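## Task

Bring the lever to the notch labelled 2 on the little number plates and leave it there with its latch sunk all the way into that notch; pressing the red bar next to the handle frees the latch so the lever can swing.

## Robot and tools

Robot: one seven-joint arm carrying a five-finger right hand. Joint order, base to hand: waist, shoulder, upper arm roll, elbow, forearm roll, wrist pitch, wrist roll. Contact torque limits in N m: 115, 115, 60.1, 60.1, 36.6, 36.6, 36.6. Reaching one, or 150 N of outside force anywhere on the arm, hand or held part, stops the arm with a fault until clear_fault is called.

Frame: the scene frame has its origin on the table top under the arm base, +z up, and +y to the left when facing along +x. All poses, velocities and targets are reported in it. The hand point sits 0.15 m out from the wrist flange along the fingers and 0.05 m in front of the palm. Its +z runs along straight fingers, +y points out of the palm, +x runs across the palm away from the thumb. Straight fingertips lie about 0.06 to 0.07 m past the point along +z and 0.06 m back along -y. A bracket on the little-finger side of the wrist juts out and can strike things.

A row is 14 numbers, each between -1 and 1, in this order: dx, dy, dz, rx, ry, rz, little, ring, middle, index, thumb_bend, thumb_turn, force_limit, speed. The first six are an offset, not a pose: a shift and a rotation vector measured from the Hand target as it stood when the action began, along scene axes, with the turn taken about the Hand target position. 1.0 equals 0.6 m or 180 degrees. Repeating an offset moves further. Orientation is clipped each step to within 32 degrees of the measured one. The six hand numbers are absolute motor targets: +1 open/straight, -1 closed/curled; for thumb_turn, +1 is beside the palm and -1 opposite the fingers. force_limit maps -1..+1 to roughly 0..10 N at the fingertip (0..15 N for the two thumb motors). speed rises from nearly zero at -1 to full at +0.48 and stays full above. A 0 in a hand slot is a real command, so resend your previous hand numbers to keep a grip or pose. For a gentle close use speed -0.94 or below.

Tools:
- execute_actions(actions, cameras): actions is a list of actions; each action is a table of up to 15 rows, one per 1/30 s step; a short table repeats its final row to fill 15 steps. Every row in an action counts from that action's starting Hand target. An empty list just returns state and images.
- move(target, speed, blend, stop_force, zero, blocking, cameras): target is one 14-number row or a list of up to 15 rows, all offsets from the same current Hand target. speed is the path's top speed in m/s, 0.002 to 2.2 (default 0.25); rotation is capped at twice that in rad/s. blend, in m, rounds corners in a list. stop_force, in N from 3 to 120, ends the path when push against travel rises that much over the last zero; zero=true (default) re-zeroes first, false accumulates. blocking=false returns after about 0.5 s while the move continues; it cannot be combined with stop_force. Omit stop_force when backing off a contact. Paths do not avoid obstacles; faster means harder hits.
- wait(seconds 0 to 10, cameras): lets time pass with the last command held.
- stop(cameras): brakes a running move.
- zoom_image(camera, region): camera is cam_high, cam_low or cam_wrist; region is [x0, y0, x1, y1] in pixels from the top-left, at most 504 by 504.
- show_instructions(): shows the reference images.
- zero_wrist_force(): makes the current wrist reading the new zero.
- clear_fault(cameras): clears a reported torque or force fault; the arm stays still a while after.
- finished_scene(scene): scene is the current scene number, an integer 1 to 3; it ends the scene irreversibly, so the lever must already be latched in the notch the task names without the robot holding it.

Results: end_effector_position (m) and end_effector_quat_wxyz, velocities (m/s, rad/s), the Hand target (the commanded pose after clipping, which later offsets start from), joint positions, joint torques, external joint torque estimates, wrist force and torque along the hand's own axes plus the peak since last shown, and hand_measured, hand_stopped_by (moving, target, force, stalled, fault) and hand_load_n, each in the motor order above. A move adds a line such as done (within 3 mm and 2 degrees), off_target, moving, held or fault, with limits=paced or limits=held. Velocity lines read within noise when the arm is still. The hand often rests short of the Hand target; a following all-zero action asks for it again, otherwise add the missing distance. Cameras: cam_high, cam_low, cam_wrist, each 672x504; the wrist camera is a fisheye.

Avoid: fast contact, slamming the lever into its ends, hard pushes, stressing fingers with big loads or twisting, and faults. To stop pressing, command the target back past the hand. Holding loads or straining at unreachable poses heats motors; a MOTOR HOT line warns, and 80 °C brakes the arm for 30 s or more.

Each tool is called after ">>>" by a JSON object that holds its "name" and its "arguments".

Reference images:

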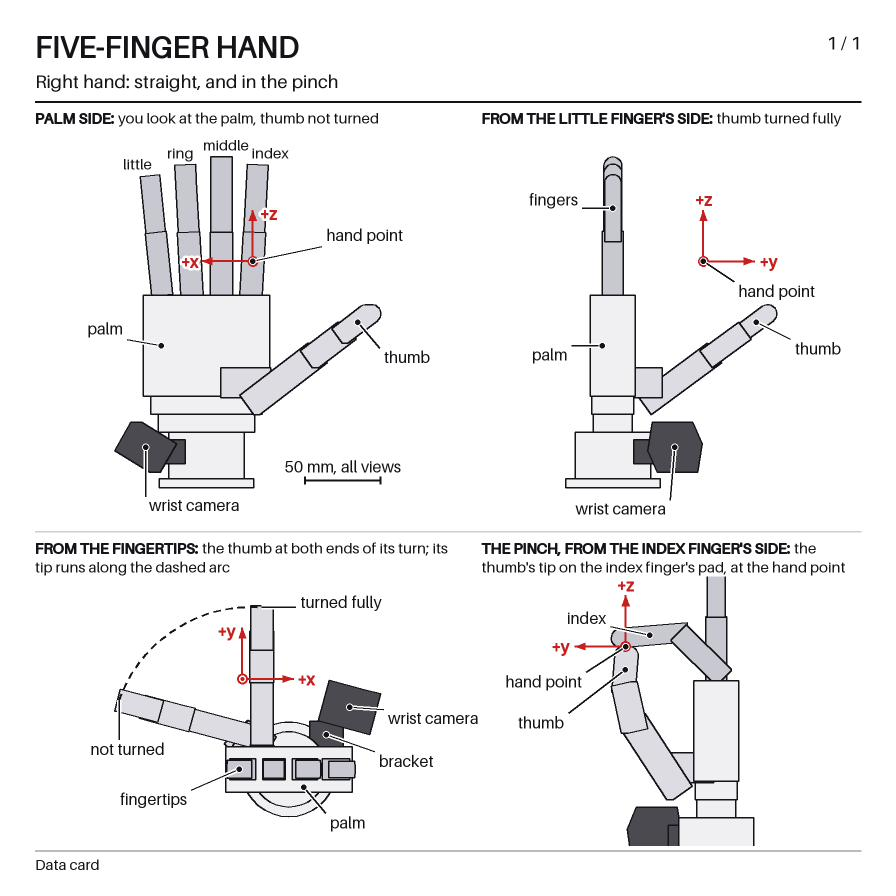

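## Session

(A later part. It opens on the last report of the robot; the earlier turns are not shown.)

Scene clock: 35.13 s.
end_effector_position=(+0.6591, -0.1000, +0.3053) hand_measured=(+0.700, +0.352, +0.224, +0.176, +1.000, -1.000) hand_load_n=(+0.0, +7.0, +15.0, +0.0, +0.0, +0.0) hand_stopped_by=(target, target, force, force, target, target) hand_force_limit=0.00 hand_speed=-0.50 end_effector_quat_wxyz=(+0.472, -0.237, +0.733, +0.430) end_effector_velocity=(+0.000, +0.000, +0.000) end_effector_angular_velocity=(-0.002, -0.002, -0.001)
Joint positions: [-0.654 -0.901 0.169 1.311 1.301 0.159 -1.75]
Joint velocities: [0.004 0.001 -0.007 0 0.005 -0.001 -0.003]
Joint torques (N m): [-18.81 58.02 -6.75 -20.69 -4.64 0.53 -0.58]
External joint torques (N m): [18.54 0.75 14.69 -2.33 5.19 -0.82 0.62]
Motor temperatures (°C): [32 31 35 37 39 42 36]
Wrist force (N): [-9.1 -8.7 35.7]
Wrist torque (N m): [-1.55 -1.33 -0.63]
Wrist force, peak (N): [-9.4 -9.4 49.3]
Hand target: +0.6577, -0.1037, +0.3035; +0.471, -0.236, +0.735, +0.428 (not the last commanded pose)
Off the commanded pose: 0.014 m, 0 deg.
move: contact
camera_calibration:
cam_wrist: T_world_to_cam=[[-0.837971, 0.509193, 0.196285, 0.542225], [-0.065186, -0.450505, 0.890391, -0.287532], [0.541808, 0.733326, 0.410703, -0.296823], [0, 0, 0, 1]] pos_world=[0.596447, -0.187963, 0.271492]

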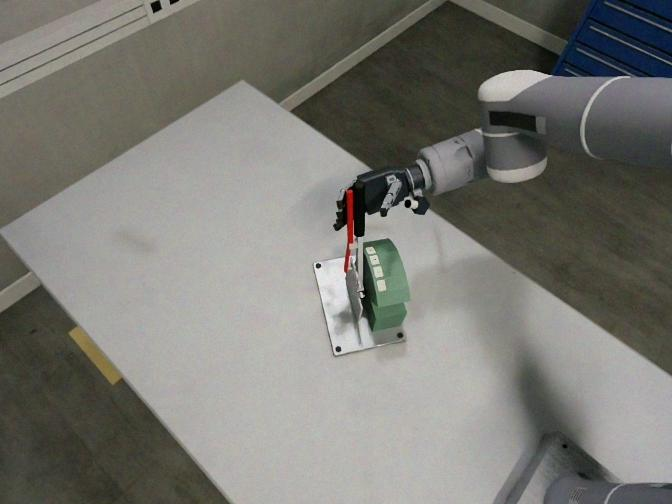

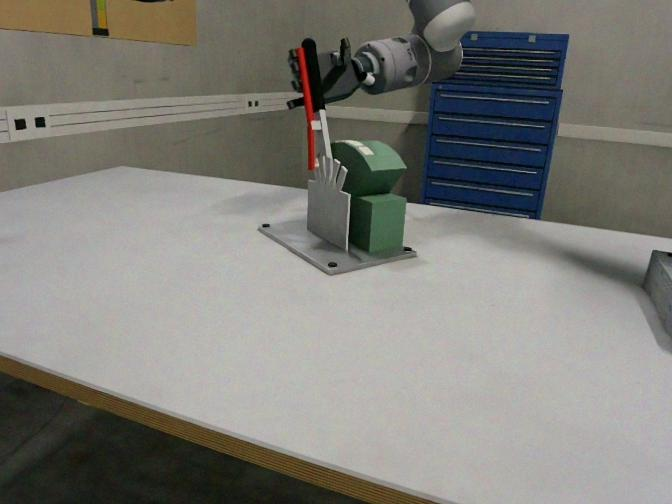

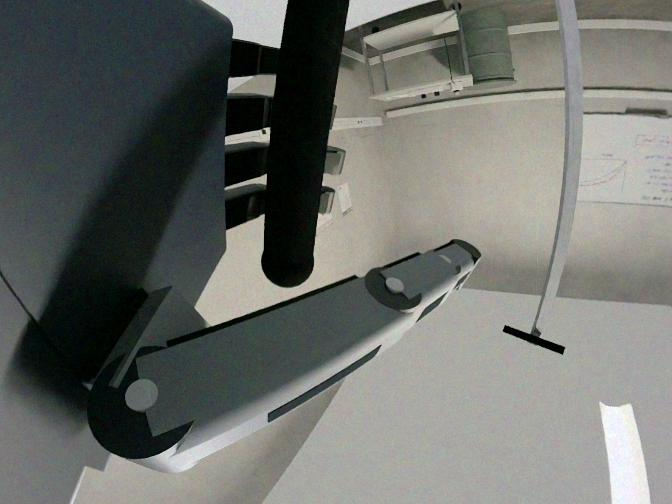

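>>> {"name": "move", "arguments": {"target": [[-0.0623,0.0333,0.0198,-0.0286,-0.041,0,0.7,0.35,-0.25,-0.4,1,-1,0,-0.5],[-0.1272,0.0785,0.0268,-0.0604,-0.0866,0,0.7,0.35,-0.25,-0.4,1,-1,0,-0.5]], "speed": 0.05, "blend": [0.01,0], "stop_force": 32}}

>>> {"name": "zoom_image", "arguments": {"camera": "cam_high", "region": [290, 150, 430, 290]}}

>>> {"name": "zoom_image", "arguments": {"camera": "cam_low", "region": [230, 20, 400, 210]}}

>>> {"name": "zoom_image", "arguments": {"camera": "cam_low", "region": [290, 120, 380, 210]}}

Scene clock: 41.23 s.
end_effector_position=(+0.5819, -0.0547, +0.3202) hand_measured=(+0.700, +0.350, +0.226, +0.176, +1.000, -1.000) hand_load_n=(+0.0, +1.0, +18.0, +0.0, +0.0, -0.5) hand_stopped_by=(target, target, force, force, target, target) hand_force_limit=0.00 hand_speed=-0.50 end_effector_quat_wxyz=(+0.542, -0.335, +0.700, +0.322)
Joint positions: [-0.689 -0.678 0.198 1.619 1.358 0.251 -2.161]
Joint velocities: within noise
Joint torques (N m): [-9.51 51.09 -0.4 -20.72 -1.61 0.06 -0.23]
External joint torques (N m): [9.29 -1.25 7.2 -0.74 2.01 -0.37 0.27]
Motor temperatures (°C): [32 31 35 37 39 42 36]
Wrist force (N): [-2.0 -6.9 22.7]
Wrist torque (N m): [-0.87 -0.62 -0.25]
Wrist force, peak (N): [-8.0 -9.4 45.0]
Hand target: +0.5814, -0.0566, +0.3196; +0.542, -0.335, +0.701, +0.321
Off the commanded pose: 0.002 m, 0 deg.
move: done
camera_calibration:
cam_wrist: T_world_to_cam=[[-0.845407, 0.517286, -0.133048, 0.561726], [-0.312016, -0.276117, 0.909068, -0.138249], [0.433512, 0.810046, 0.394833, -0.222019], [0, 0, 0, 1]] pos_world=[0.527999, -0.1489, 0.288075]

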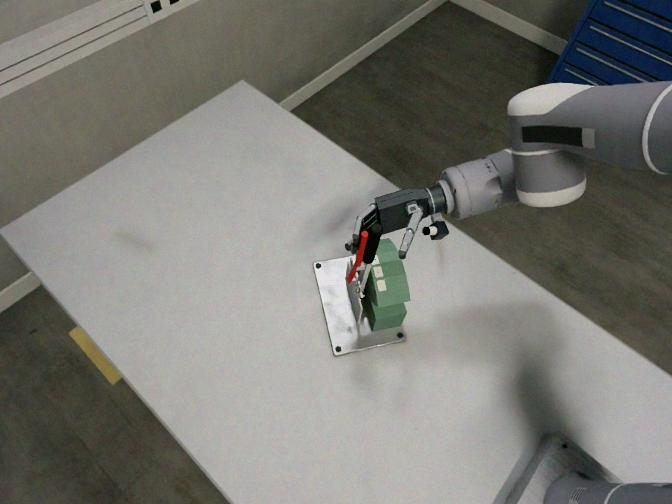

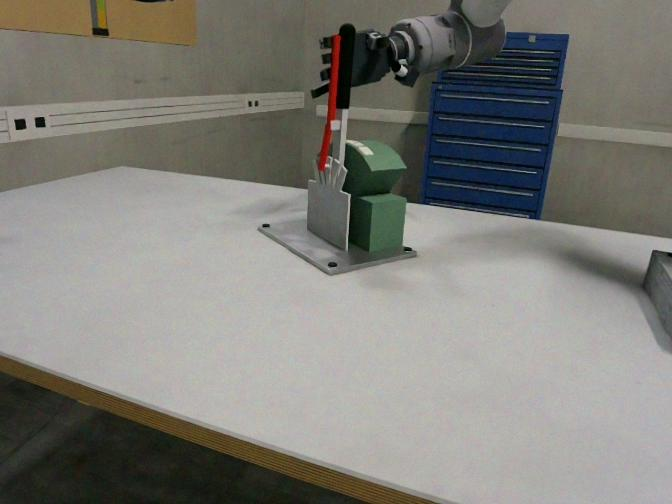

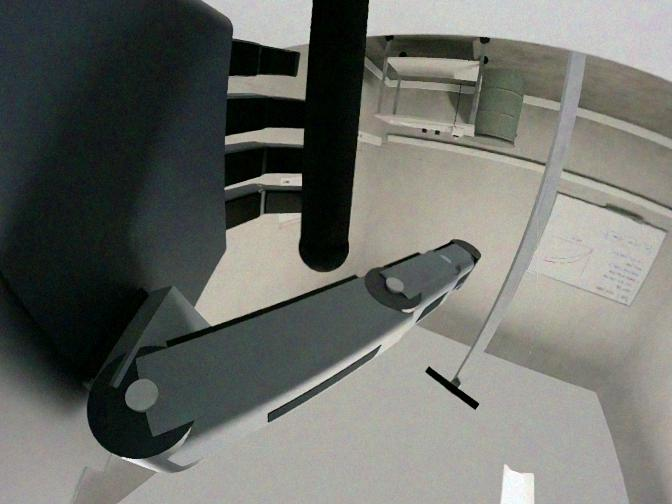

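Scaled by 3.600.

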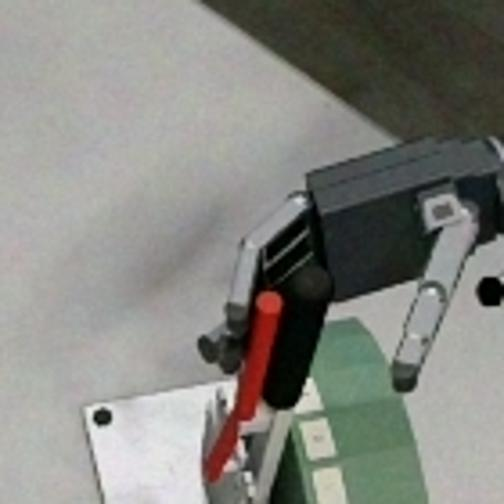

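Scaled by 2.653.

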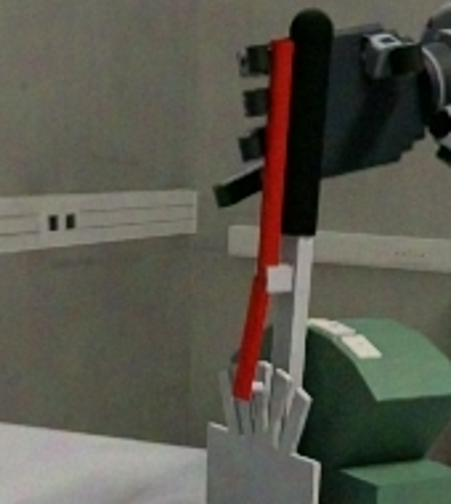

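Scaled by 5.600.

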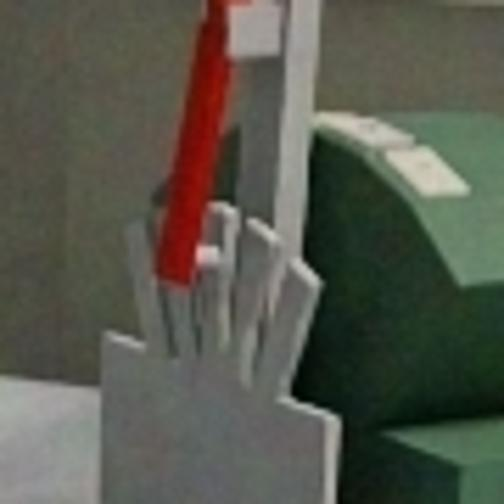

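>>> {"name": "move", "arguments": {"target": [0.019,0.027,0,0,0,0,0.7,0.35,-0.25,-0.4,1,-1,0,-0.5], "speed": 0.05, "cameras": ["cam_low"]}}

>>> {"name": "move", "arguments": {"target": [-0.1025,0.0715,0,-0.038,-0.055,0,0.7,0.35,-0.25,-0.4,1,-1,0,-0.5], "speed": 0.05, "stop_force": 14, "cameras": ["cam_low","cam_high"]}}

>>> {"name": "zoom_image", "arguments": {"camera": "cam_low", "region": [290, 120, 380, 210]}}

>>> {"name": "zoom_image", "arguments": {"camera": "cam_high", "region": [310, 150, 450, 290]}}

Scene clock: 46.43 s.
end_effector_position=(+0.5927, -0.0402, +0.3197) hand_measured=(+0.700, +0.350, +0.224, +0.176, +1.000, -1.000) hand_load_n=(+0.0, +0.0, +0.0, +0.0, +0.0, +0.0) hand_stopped_by=(target, target, force, force, target, target) hand_force_limit=0.00 hand_speed=-0.50 end_effector_quat_wxyz=(+0.542, -0.335, +0.701, +0.321)
Joint positions: [-0.662 -0.681 0.206 1.615 1.374 0.282 -2.158]
Joint velocities: within noise
Joint torques (N m): [0.34 48.55 7.75 -21.09 1.21 -0.38 -0.07]
External joint torques (N m): [-0.55 1.39 -0.78 -0.43 -0.84 0.08 0.11]
Motor temperatures (°C): [32 31 35 37 39 42 36]
Wrist force (N): [-2.2 -4.0 2.6]
Wrist torque (N m): [-0.72 -0.03 -0.18]
Wrist force, peak (N): [-2.0 -6.8 22.9]
Hand target: +0.5928, -0.0404, +0.3196; +0.542, -0.335, +0.701, +0.321
Off the commanded pose: 0.000 m, 0 deg.
move: done
Images, in order (width x height): cam_low 672x504.

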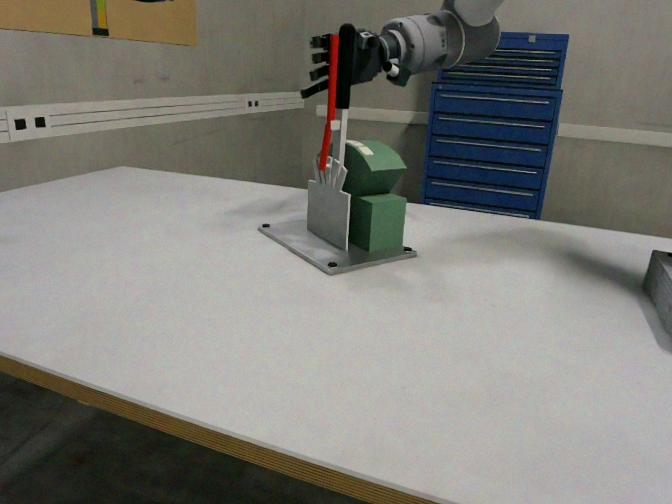

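Scene clock: 48.47 s.
end_effector_position=(+0.5534, -0.0117, +0.3199) hand_measured=(+0.700, +0.350, +0.224, +0.176, +1.000, -1.000) hand_load_n=(+0.0, +9.0, +8.5, +0.0, +0.0, -0.5) hand_stopped_by=(target, target, force, force, target, target) hand_force_limit=0.00 hand_speed=-0.50 end_effector_quat_wxyz=(+0.568, -0.373, +0.681, +0.272)
Joint positions: [-0.686 -0.586 0.238 1.761 1.419 0.325 -2.35]
Joint velocities: within noise
Joint torques (N m): [-6.23 48.71 4.15 -14.23 -2.72 -3.97 0.17]
External joint torques (N m): [6.02 -3.66 2.35 -6.23 3.1 3.61 -0.13]
Motor temperatures (°C): [32 31 35 37 39 42 36]
Wrist force (N): [8.0 -22.3 29.7]
Wrist torque (N m): [-2.06 -0.91 -0.46]
Wrist force, peak (N): [8.5 -25.4 30.8]
Hand target: +0.5522, -0.0120, +0.3196; +0.567, -0.374, +0.681, +0.273 (not the last commanded pose)
Off the commanded pose: 0.026 m, 4 deg.
move: contact
Images, in order (width x height): cam_high 672x504, cam_low 672x504.

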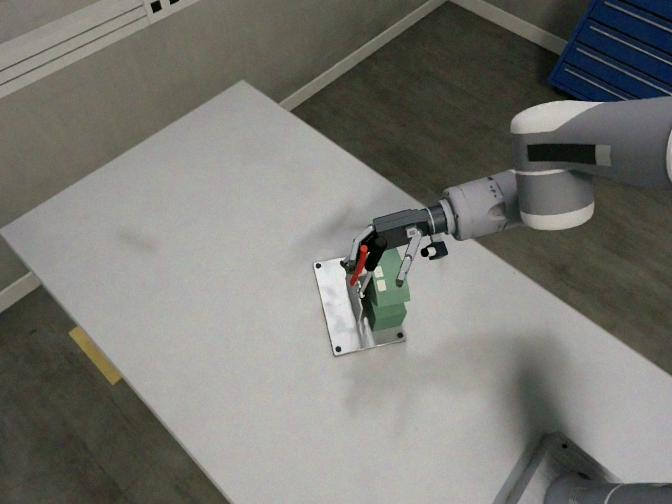

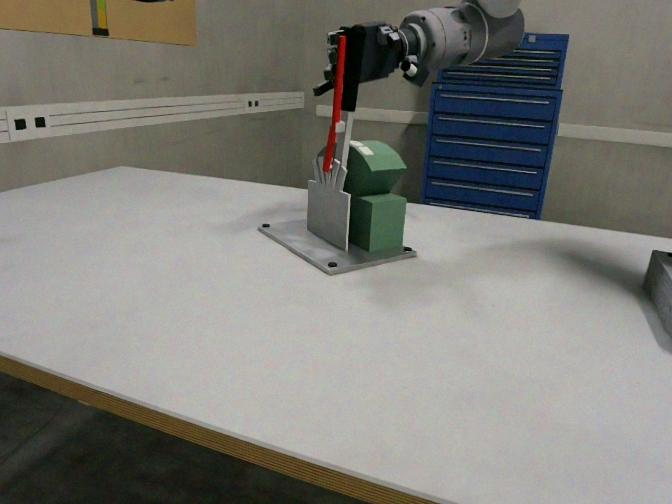

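Scaled by 5.600.

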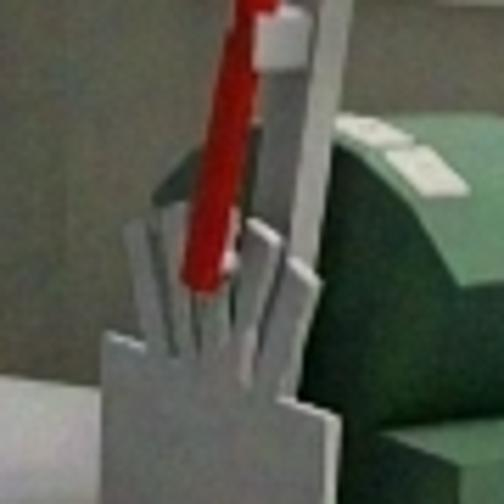

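Scaled by 3.600.

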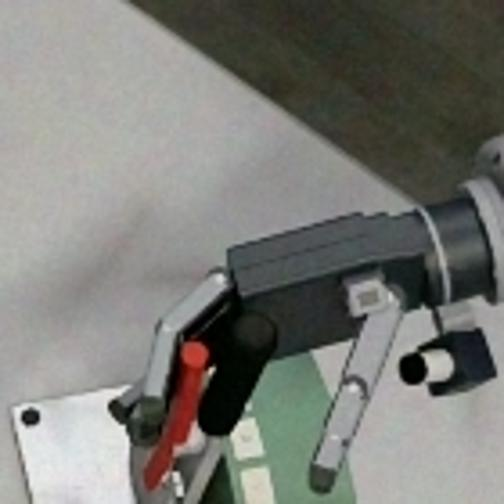

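>>> {"name": "move", "arguments": {"target": [0,0,0,0,0,0,1,1,1,1,1,-1,0.2,-0.2], "cameras": ["cam_low","cam_high"]}}

>>> {"name": "zoom_image", "arguments": {"camera": "cam_low", "region": [290, 120, 380, 210]}}

>>> {"name": "zoom_image", "arguments": {"camera": "cam_high", "region": [310, 150, 450, 290]}}

Scene clock: 49.73 s.
end_effector_position=(+0.5523, -0.0119, +0.3196) hand_measured=(+1.000, +1.000, +1.000, +1.000, +1.000, -1.000) hand_load_n=(+0.0, -0.5, -0.5, +0.0, +0.0, -0.5) hand_stopped_by=(target, target, target, target, target, target) hand_force_limit=0.20 hand_speed=-0.20 end_effector_quat_wxyz=(+0.567, -0.374, +0.681, +0.273)
Joint positions: [-0.686 -0.586 0.237 1.762 1.417 0.323 -2.35]
Joint velocities: within noise
Joint torques (N m): [-0.05 44.14 7.05 -19.89 0.87 -0.67 -0.15]
External joint torques (N m): [-0.16 0.9 -0.56 -0.58 -0.49 0.31 0.18]
Motor temperatures (°C): [32 31 35 37 39 42 36]
Wrist force (N): [-2.1 -6.2 2.6]
Wrist torque (N m): [-0.93 -0.04 -0.19]
Wrist force, peak (N): [7.8 -22.6 29.8]
Hand target: +0.5522, -0.0120, +0.3196; +0.567, -0.374, +0.681, +0.273
Off the commanded pose: 0.000 m, 0 deg.
move: done
Images, in order (width x height): cam_high 672x504, cam_low 672x504.

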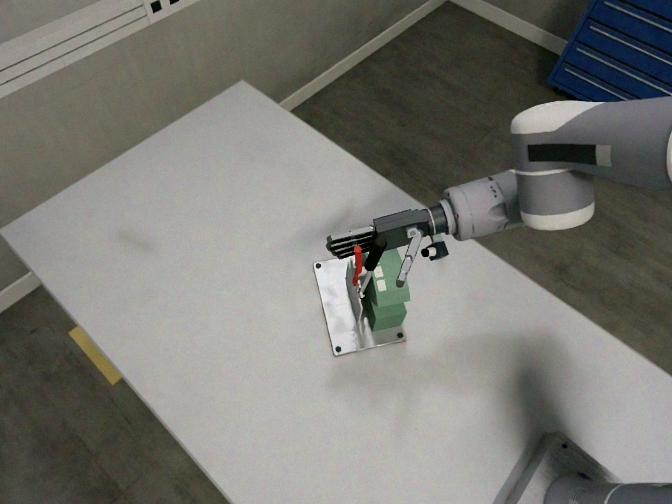

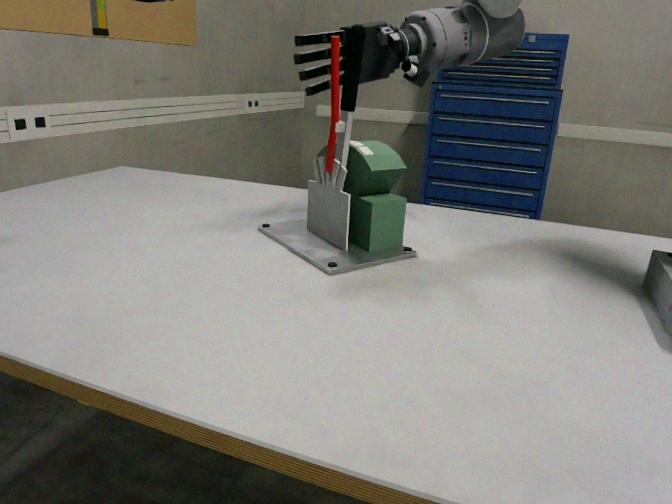

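Scaled by 5.600.

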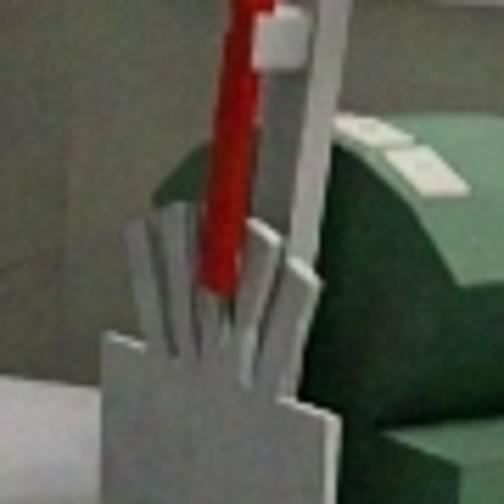

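Scaled by 3.600.

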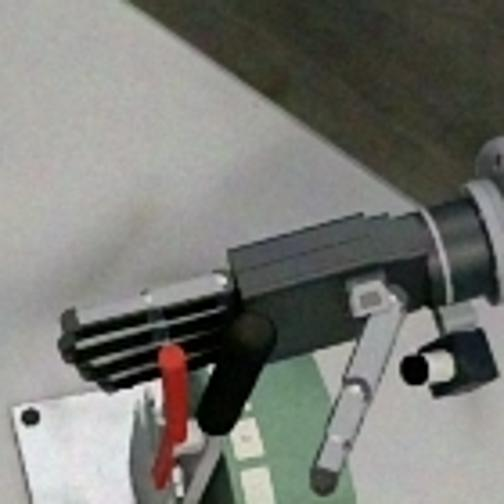

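>>> {"name": "move", "arguments": {"target": [-0.041,0.0286,0,0,0,0,1,1,1,1,1,-1,0.2,-0.2], "speed": 0.04, "stop_force": 14, "cameras": ["cam_low","cam_high"]}}

>>> {"name": "zoom_image", "arguments": {"camera": "cam_low", "region": [290, 120, 380, 210]}}

>>> {"name": "zoom_image", "arguments": {"camera": "cam_high", "region": [310, 150, 450, 290]}}

Scene clock: 52.13 s.
end_effector_position=(+0.5476, -0.0097, +0.3199) hand_measured=(+1.000, +1.000, +1.000, +1.000, +1.000, -1.000) hand_load_n=(+0.0, +0.0, +0.0, +0.0, -0.5, +0.0) hand_stopped_by=(target, target, target, target, target, target) hand_force_limit=0.20 hand_speed=-0.20 end_effector_quat_wxyz=(+0.568, -0.373, +0.682, +0.271)
Joint positions: [-0.69 -0.575 0.239 1.779 1.422 0.327 -2.358]
Joint velocities: within noise
Joint torques (N m): [4.8 42.46 11.85 -12.86 -0.83 -3.59 -0.76]
External joint torques (N m): [-5.01 2 -5.45 -7.47 1.21 3.23 0.79]
Motor temperatures (°C): [32 31 35 37 39 42 36]
Wrist force (N): [-1.1 -21.2 1.8]
Wrist torque (N m): [-1.22 -0.05 -0.11]
Wrist force, peak (N): [-0.8 -25.2 2.9]
Hand target: +0.5465, -0.0080, +0.3196; +0.567, -0.374, +0.681, +0.273 (not the last commanded pose)
Off the commanded pose: 0.025 m, 0 deg.
move: contact
Images, in order (width x height): cam_high 672x504, cam_low 672x504.

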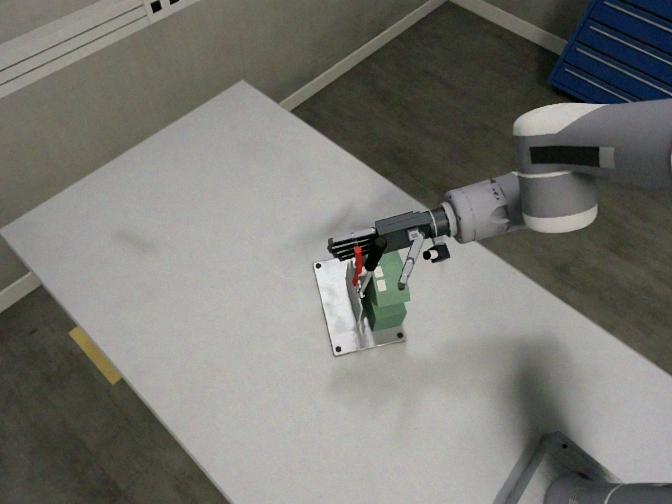

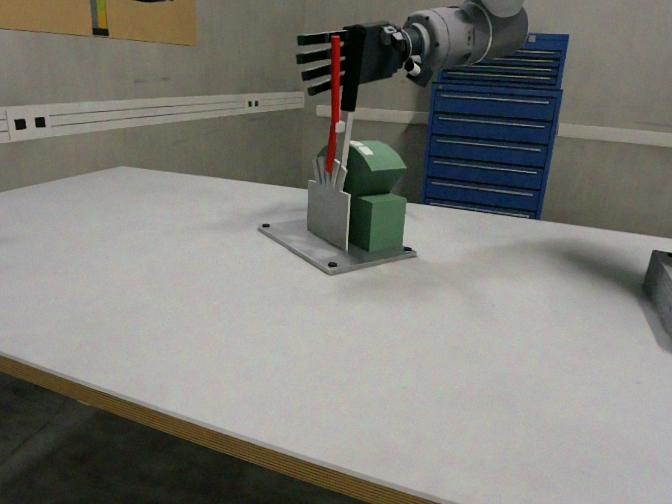

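Scaled by 5.600.

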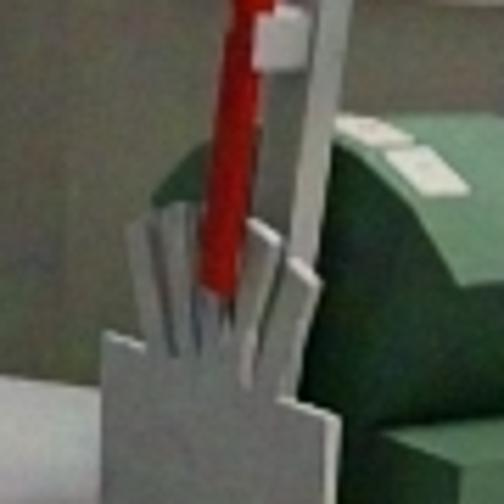

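Scaled by 3.600.

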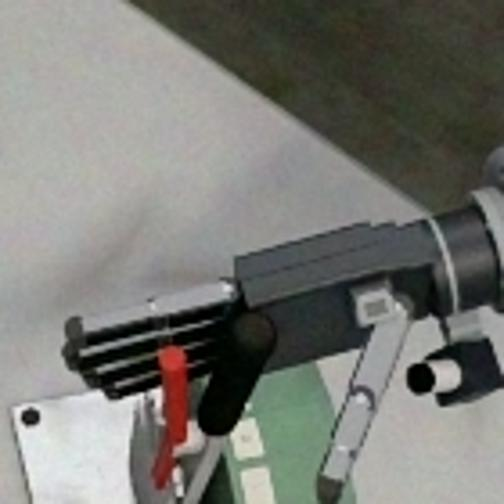

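>>> {"name": "move", "arguments": {"target": [[-0.005,-0.043,0,0,0,0,1,1,1,1,1,-1,0.2,-0.2],[0.159,-0.157,0,0,0,0,1,1,1,1,1,-1,0.2,-0.2]], "speed": 0.15, "stop_force": 8, "cameras": ["cam_low","cam_high"]}}

>>> {"name": "zoom_image", "arguments": {"camera": "cam_low", "region": [290, 120, 380, 210]}}

>>> {"name": "zoom_image", "arguments": {"camera": "cam_high", "region": [310, 200, 430, 320]}}

Scene clock: 54.87 s.
end_effector_position=(+0.5457, -0.0149, +0.3195) hand_measured=(+1.000, +1.000, +1.000, +1.000, +1.000, -1.000) hand_load_n=(+0.0, +0.0, +0.0, +0.0, +0.0, +0.0) hand_stopped_by=(target, target, target, target, target, target) hand_force_limit=0.20 hand_speed=-0.20 end_effector_quat_wxyz=(+0.567, -0.374, +0.681, +0.273)
Joint positions: [-0.697 -0.578 0.235 1.774 1.412 0.314 -2.355]
Joint velocities: within noise
Joint torques (N m): [-0.01 43.54 6.87 -19.9 0.89 -0.72 -0.15]
External joint torques (N m): [-0.2 1.13 -0.5 -0.45 -0.5 0.35 0.18]
Motor temperatures (°C): [32 31 35 37 39 42 36]
Wrist force (N): [-2.2 -5.8 2.1]
Wrist torque (N m): [-0.85 0.00 -0.19]
Wrist force, peak (N): [-1.3 -21.3 1.7]
Hand target: +0.5457, -0.0148, +0.3196; +0.567, -0.374, +0.681, +0.273 (not the last commanded pose)
Off the commanded pose: 0.130 m, 0 deg.
move: contact; path passed 0 of 2 targets
Images, in order (width x height): cam_high 672x504, cam_low 672x504.

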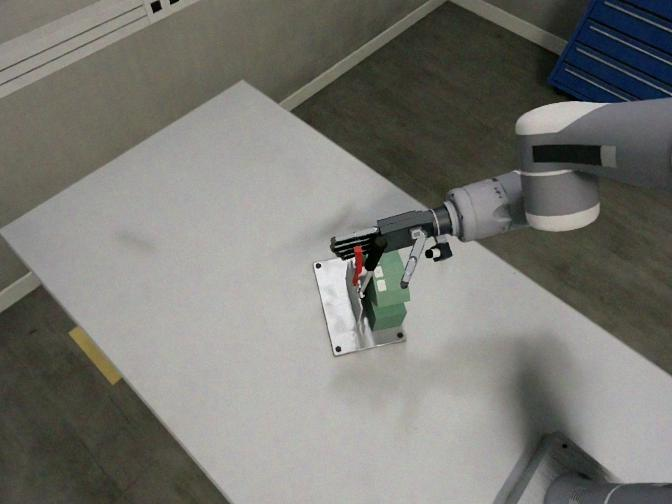

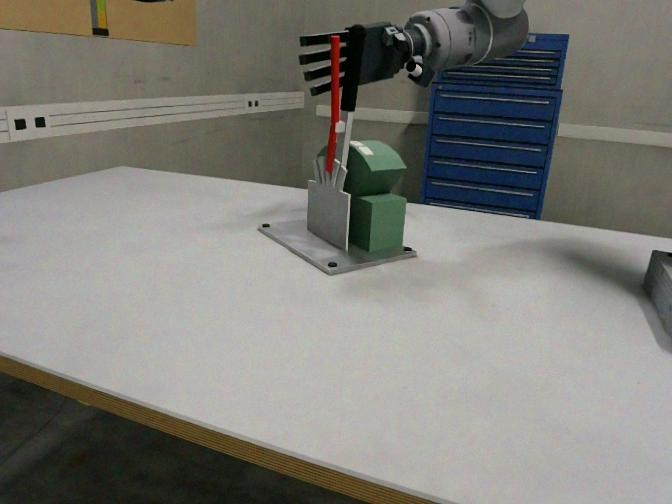

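Scaled by 5.600.

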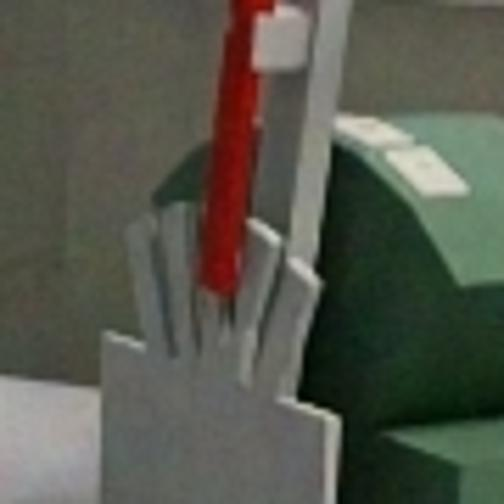

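Scaled by 4.200.

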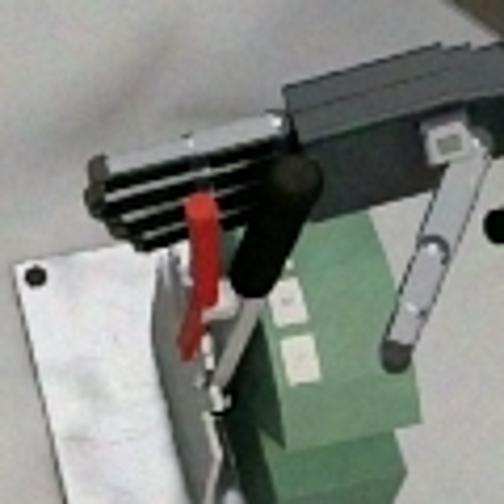

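>>> {"name": "move", "arguments": {"target": [[0.006,-0.025,0,0,0,0,1,1,1,1,1,-1,0.2,-0.2],[0.163,-0.137,0,0,0,0,1,1,1,1,1,-1,0.2,-0.2]], "speed": 0.13, "stop_force": 8, "cameras": ["cam_low","cam_high"]}}

>>> {"name": "zoom_image", "arguments": {"camera": "cam_low", "region": [290, 120, 380, 210]}}

>>> {"name": "zoom_image", "arguments": {"camera": "cam_high", "region": [310, 200, 430, 320]}}

Scene clock: 57.53 s.
end_effector_position=(+0.6436, -0.0972, +0.3195) hand_measured=(+1.000, +1.000, +1.000, +1.000, +1.000, -1.000) hand_load_n=(+0.0, +0.0, +0.0, +0.0, +0.0, -0.5) hand_stopped_by=(target, target, target, target, target, target) hand_force_limit=0.20 hand_speed=-0.20 end_effector_quat_wxyz=(+0.567, -0.374, +0.681, +0.273)
Joint positions: [-0.658 -0.779 0.167 1.409 1.352 0.247 -2.195]
Joint velocities: within noise
Joint torques (N m): [0.07 54.43 7.42 -23.1 0.75 -0.54 -0.12]
External joint torques (N m): [-0.32 1.32 -0.44 -0.57 -0.4 0.39 0.14]
Motor temperatures (°C): [32 31 35 37 39 42 36]
Wrist force (N): [-2.3 -6.0 2.2]
Wrist torque (N m): [-0.90 0.01 -0.18]
Wrist force, peak (N): [-2.3 -8.1 1.9]
Hand target: +0.6435, -0.0970, +0.3196; +0.567, -0.374, +0.681, +0.273
Off the commanded pose: 0.000 m, 0 deg.
move: done
Images, in order (width x height): cam_high 672x504, cam_low 672x504.

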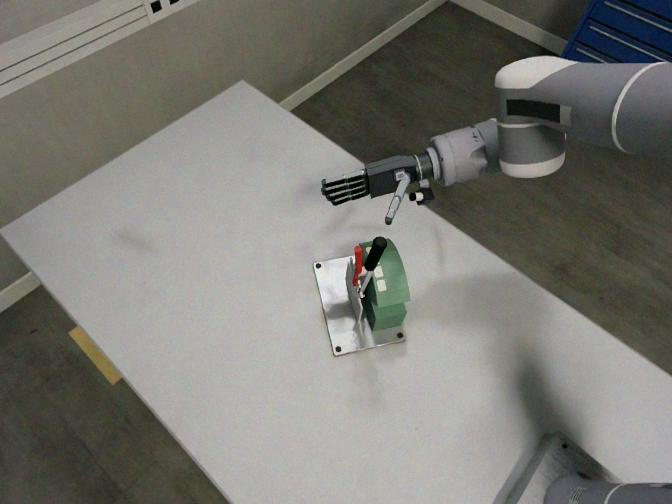

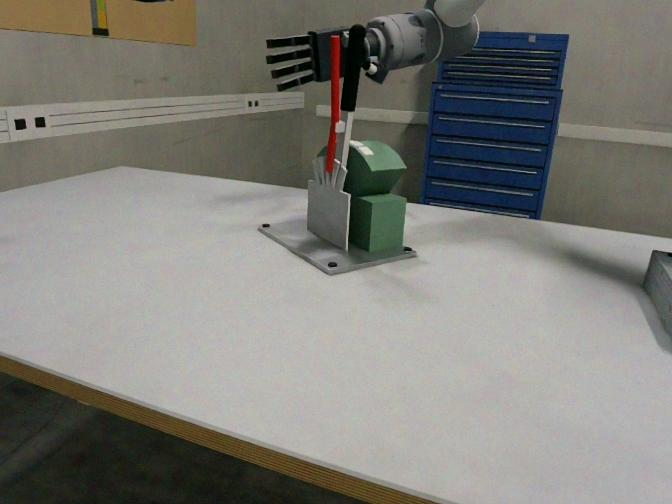

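Scaled by 5.600.

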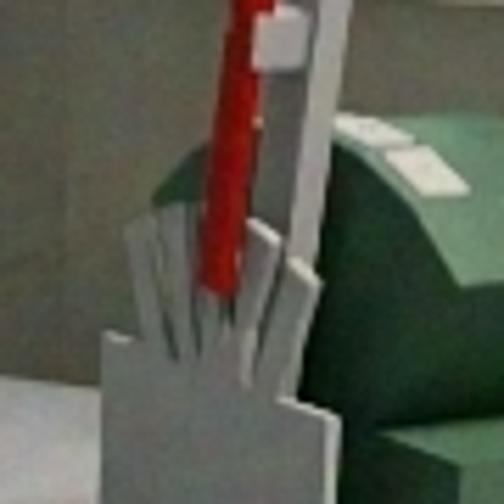

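Scaled by 4.200.

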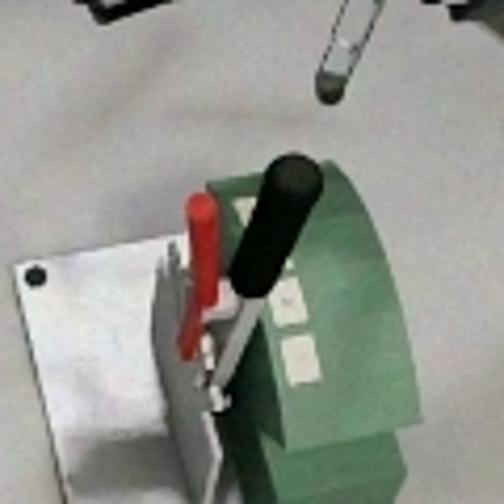

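>>> {"name": "finished_scene", "arguments": {"scene": 3}}

The scene is finished: the task was done.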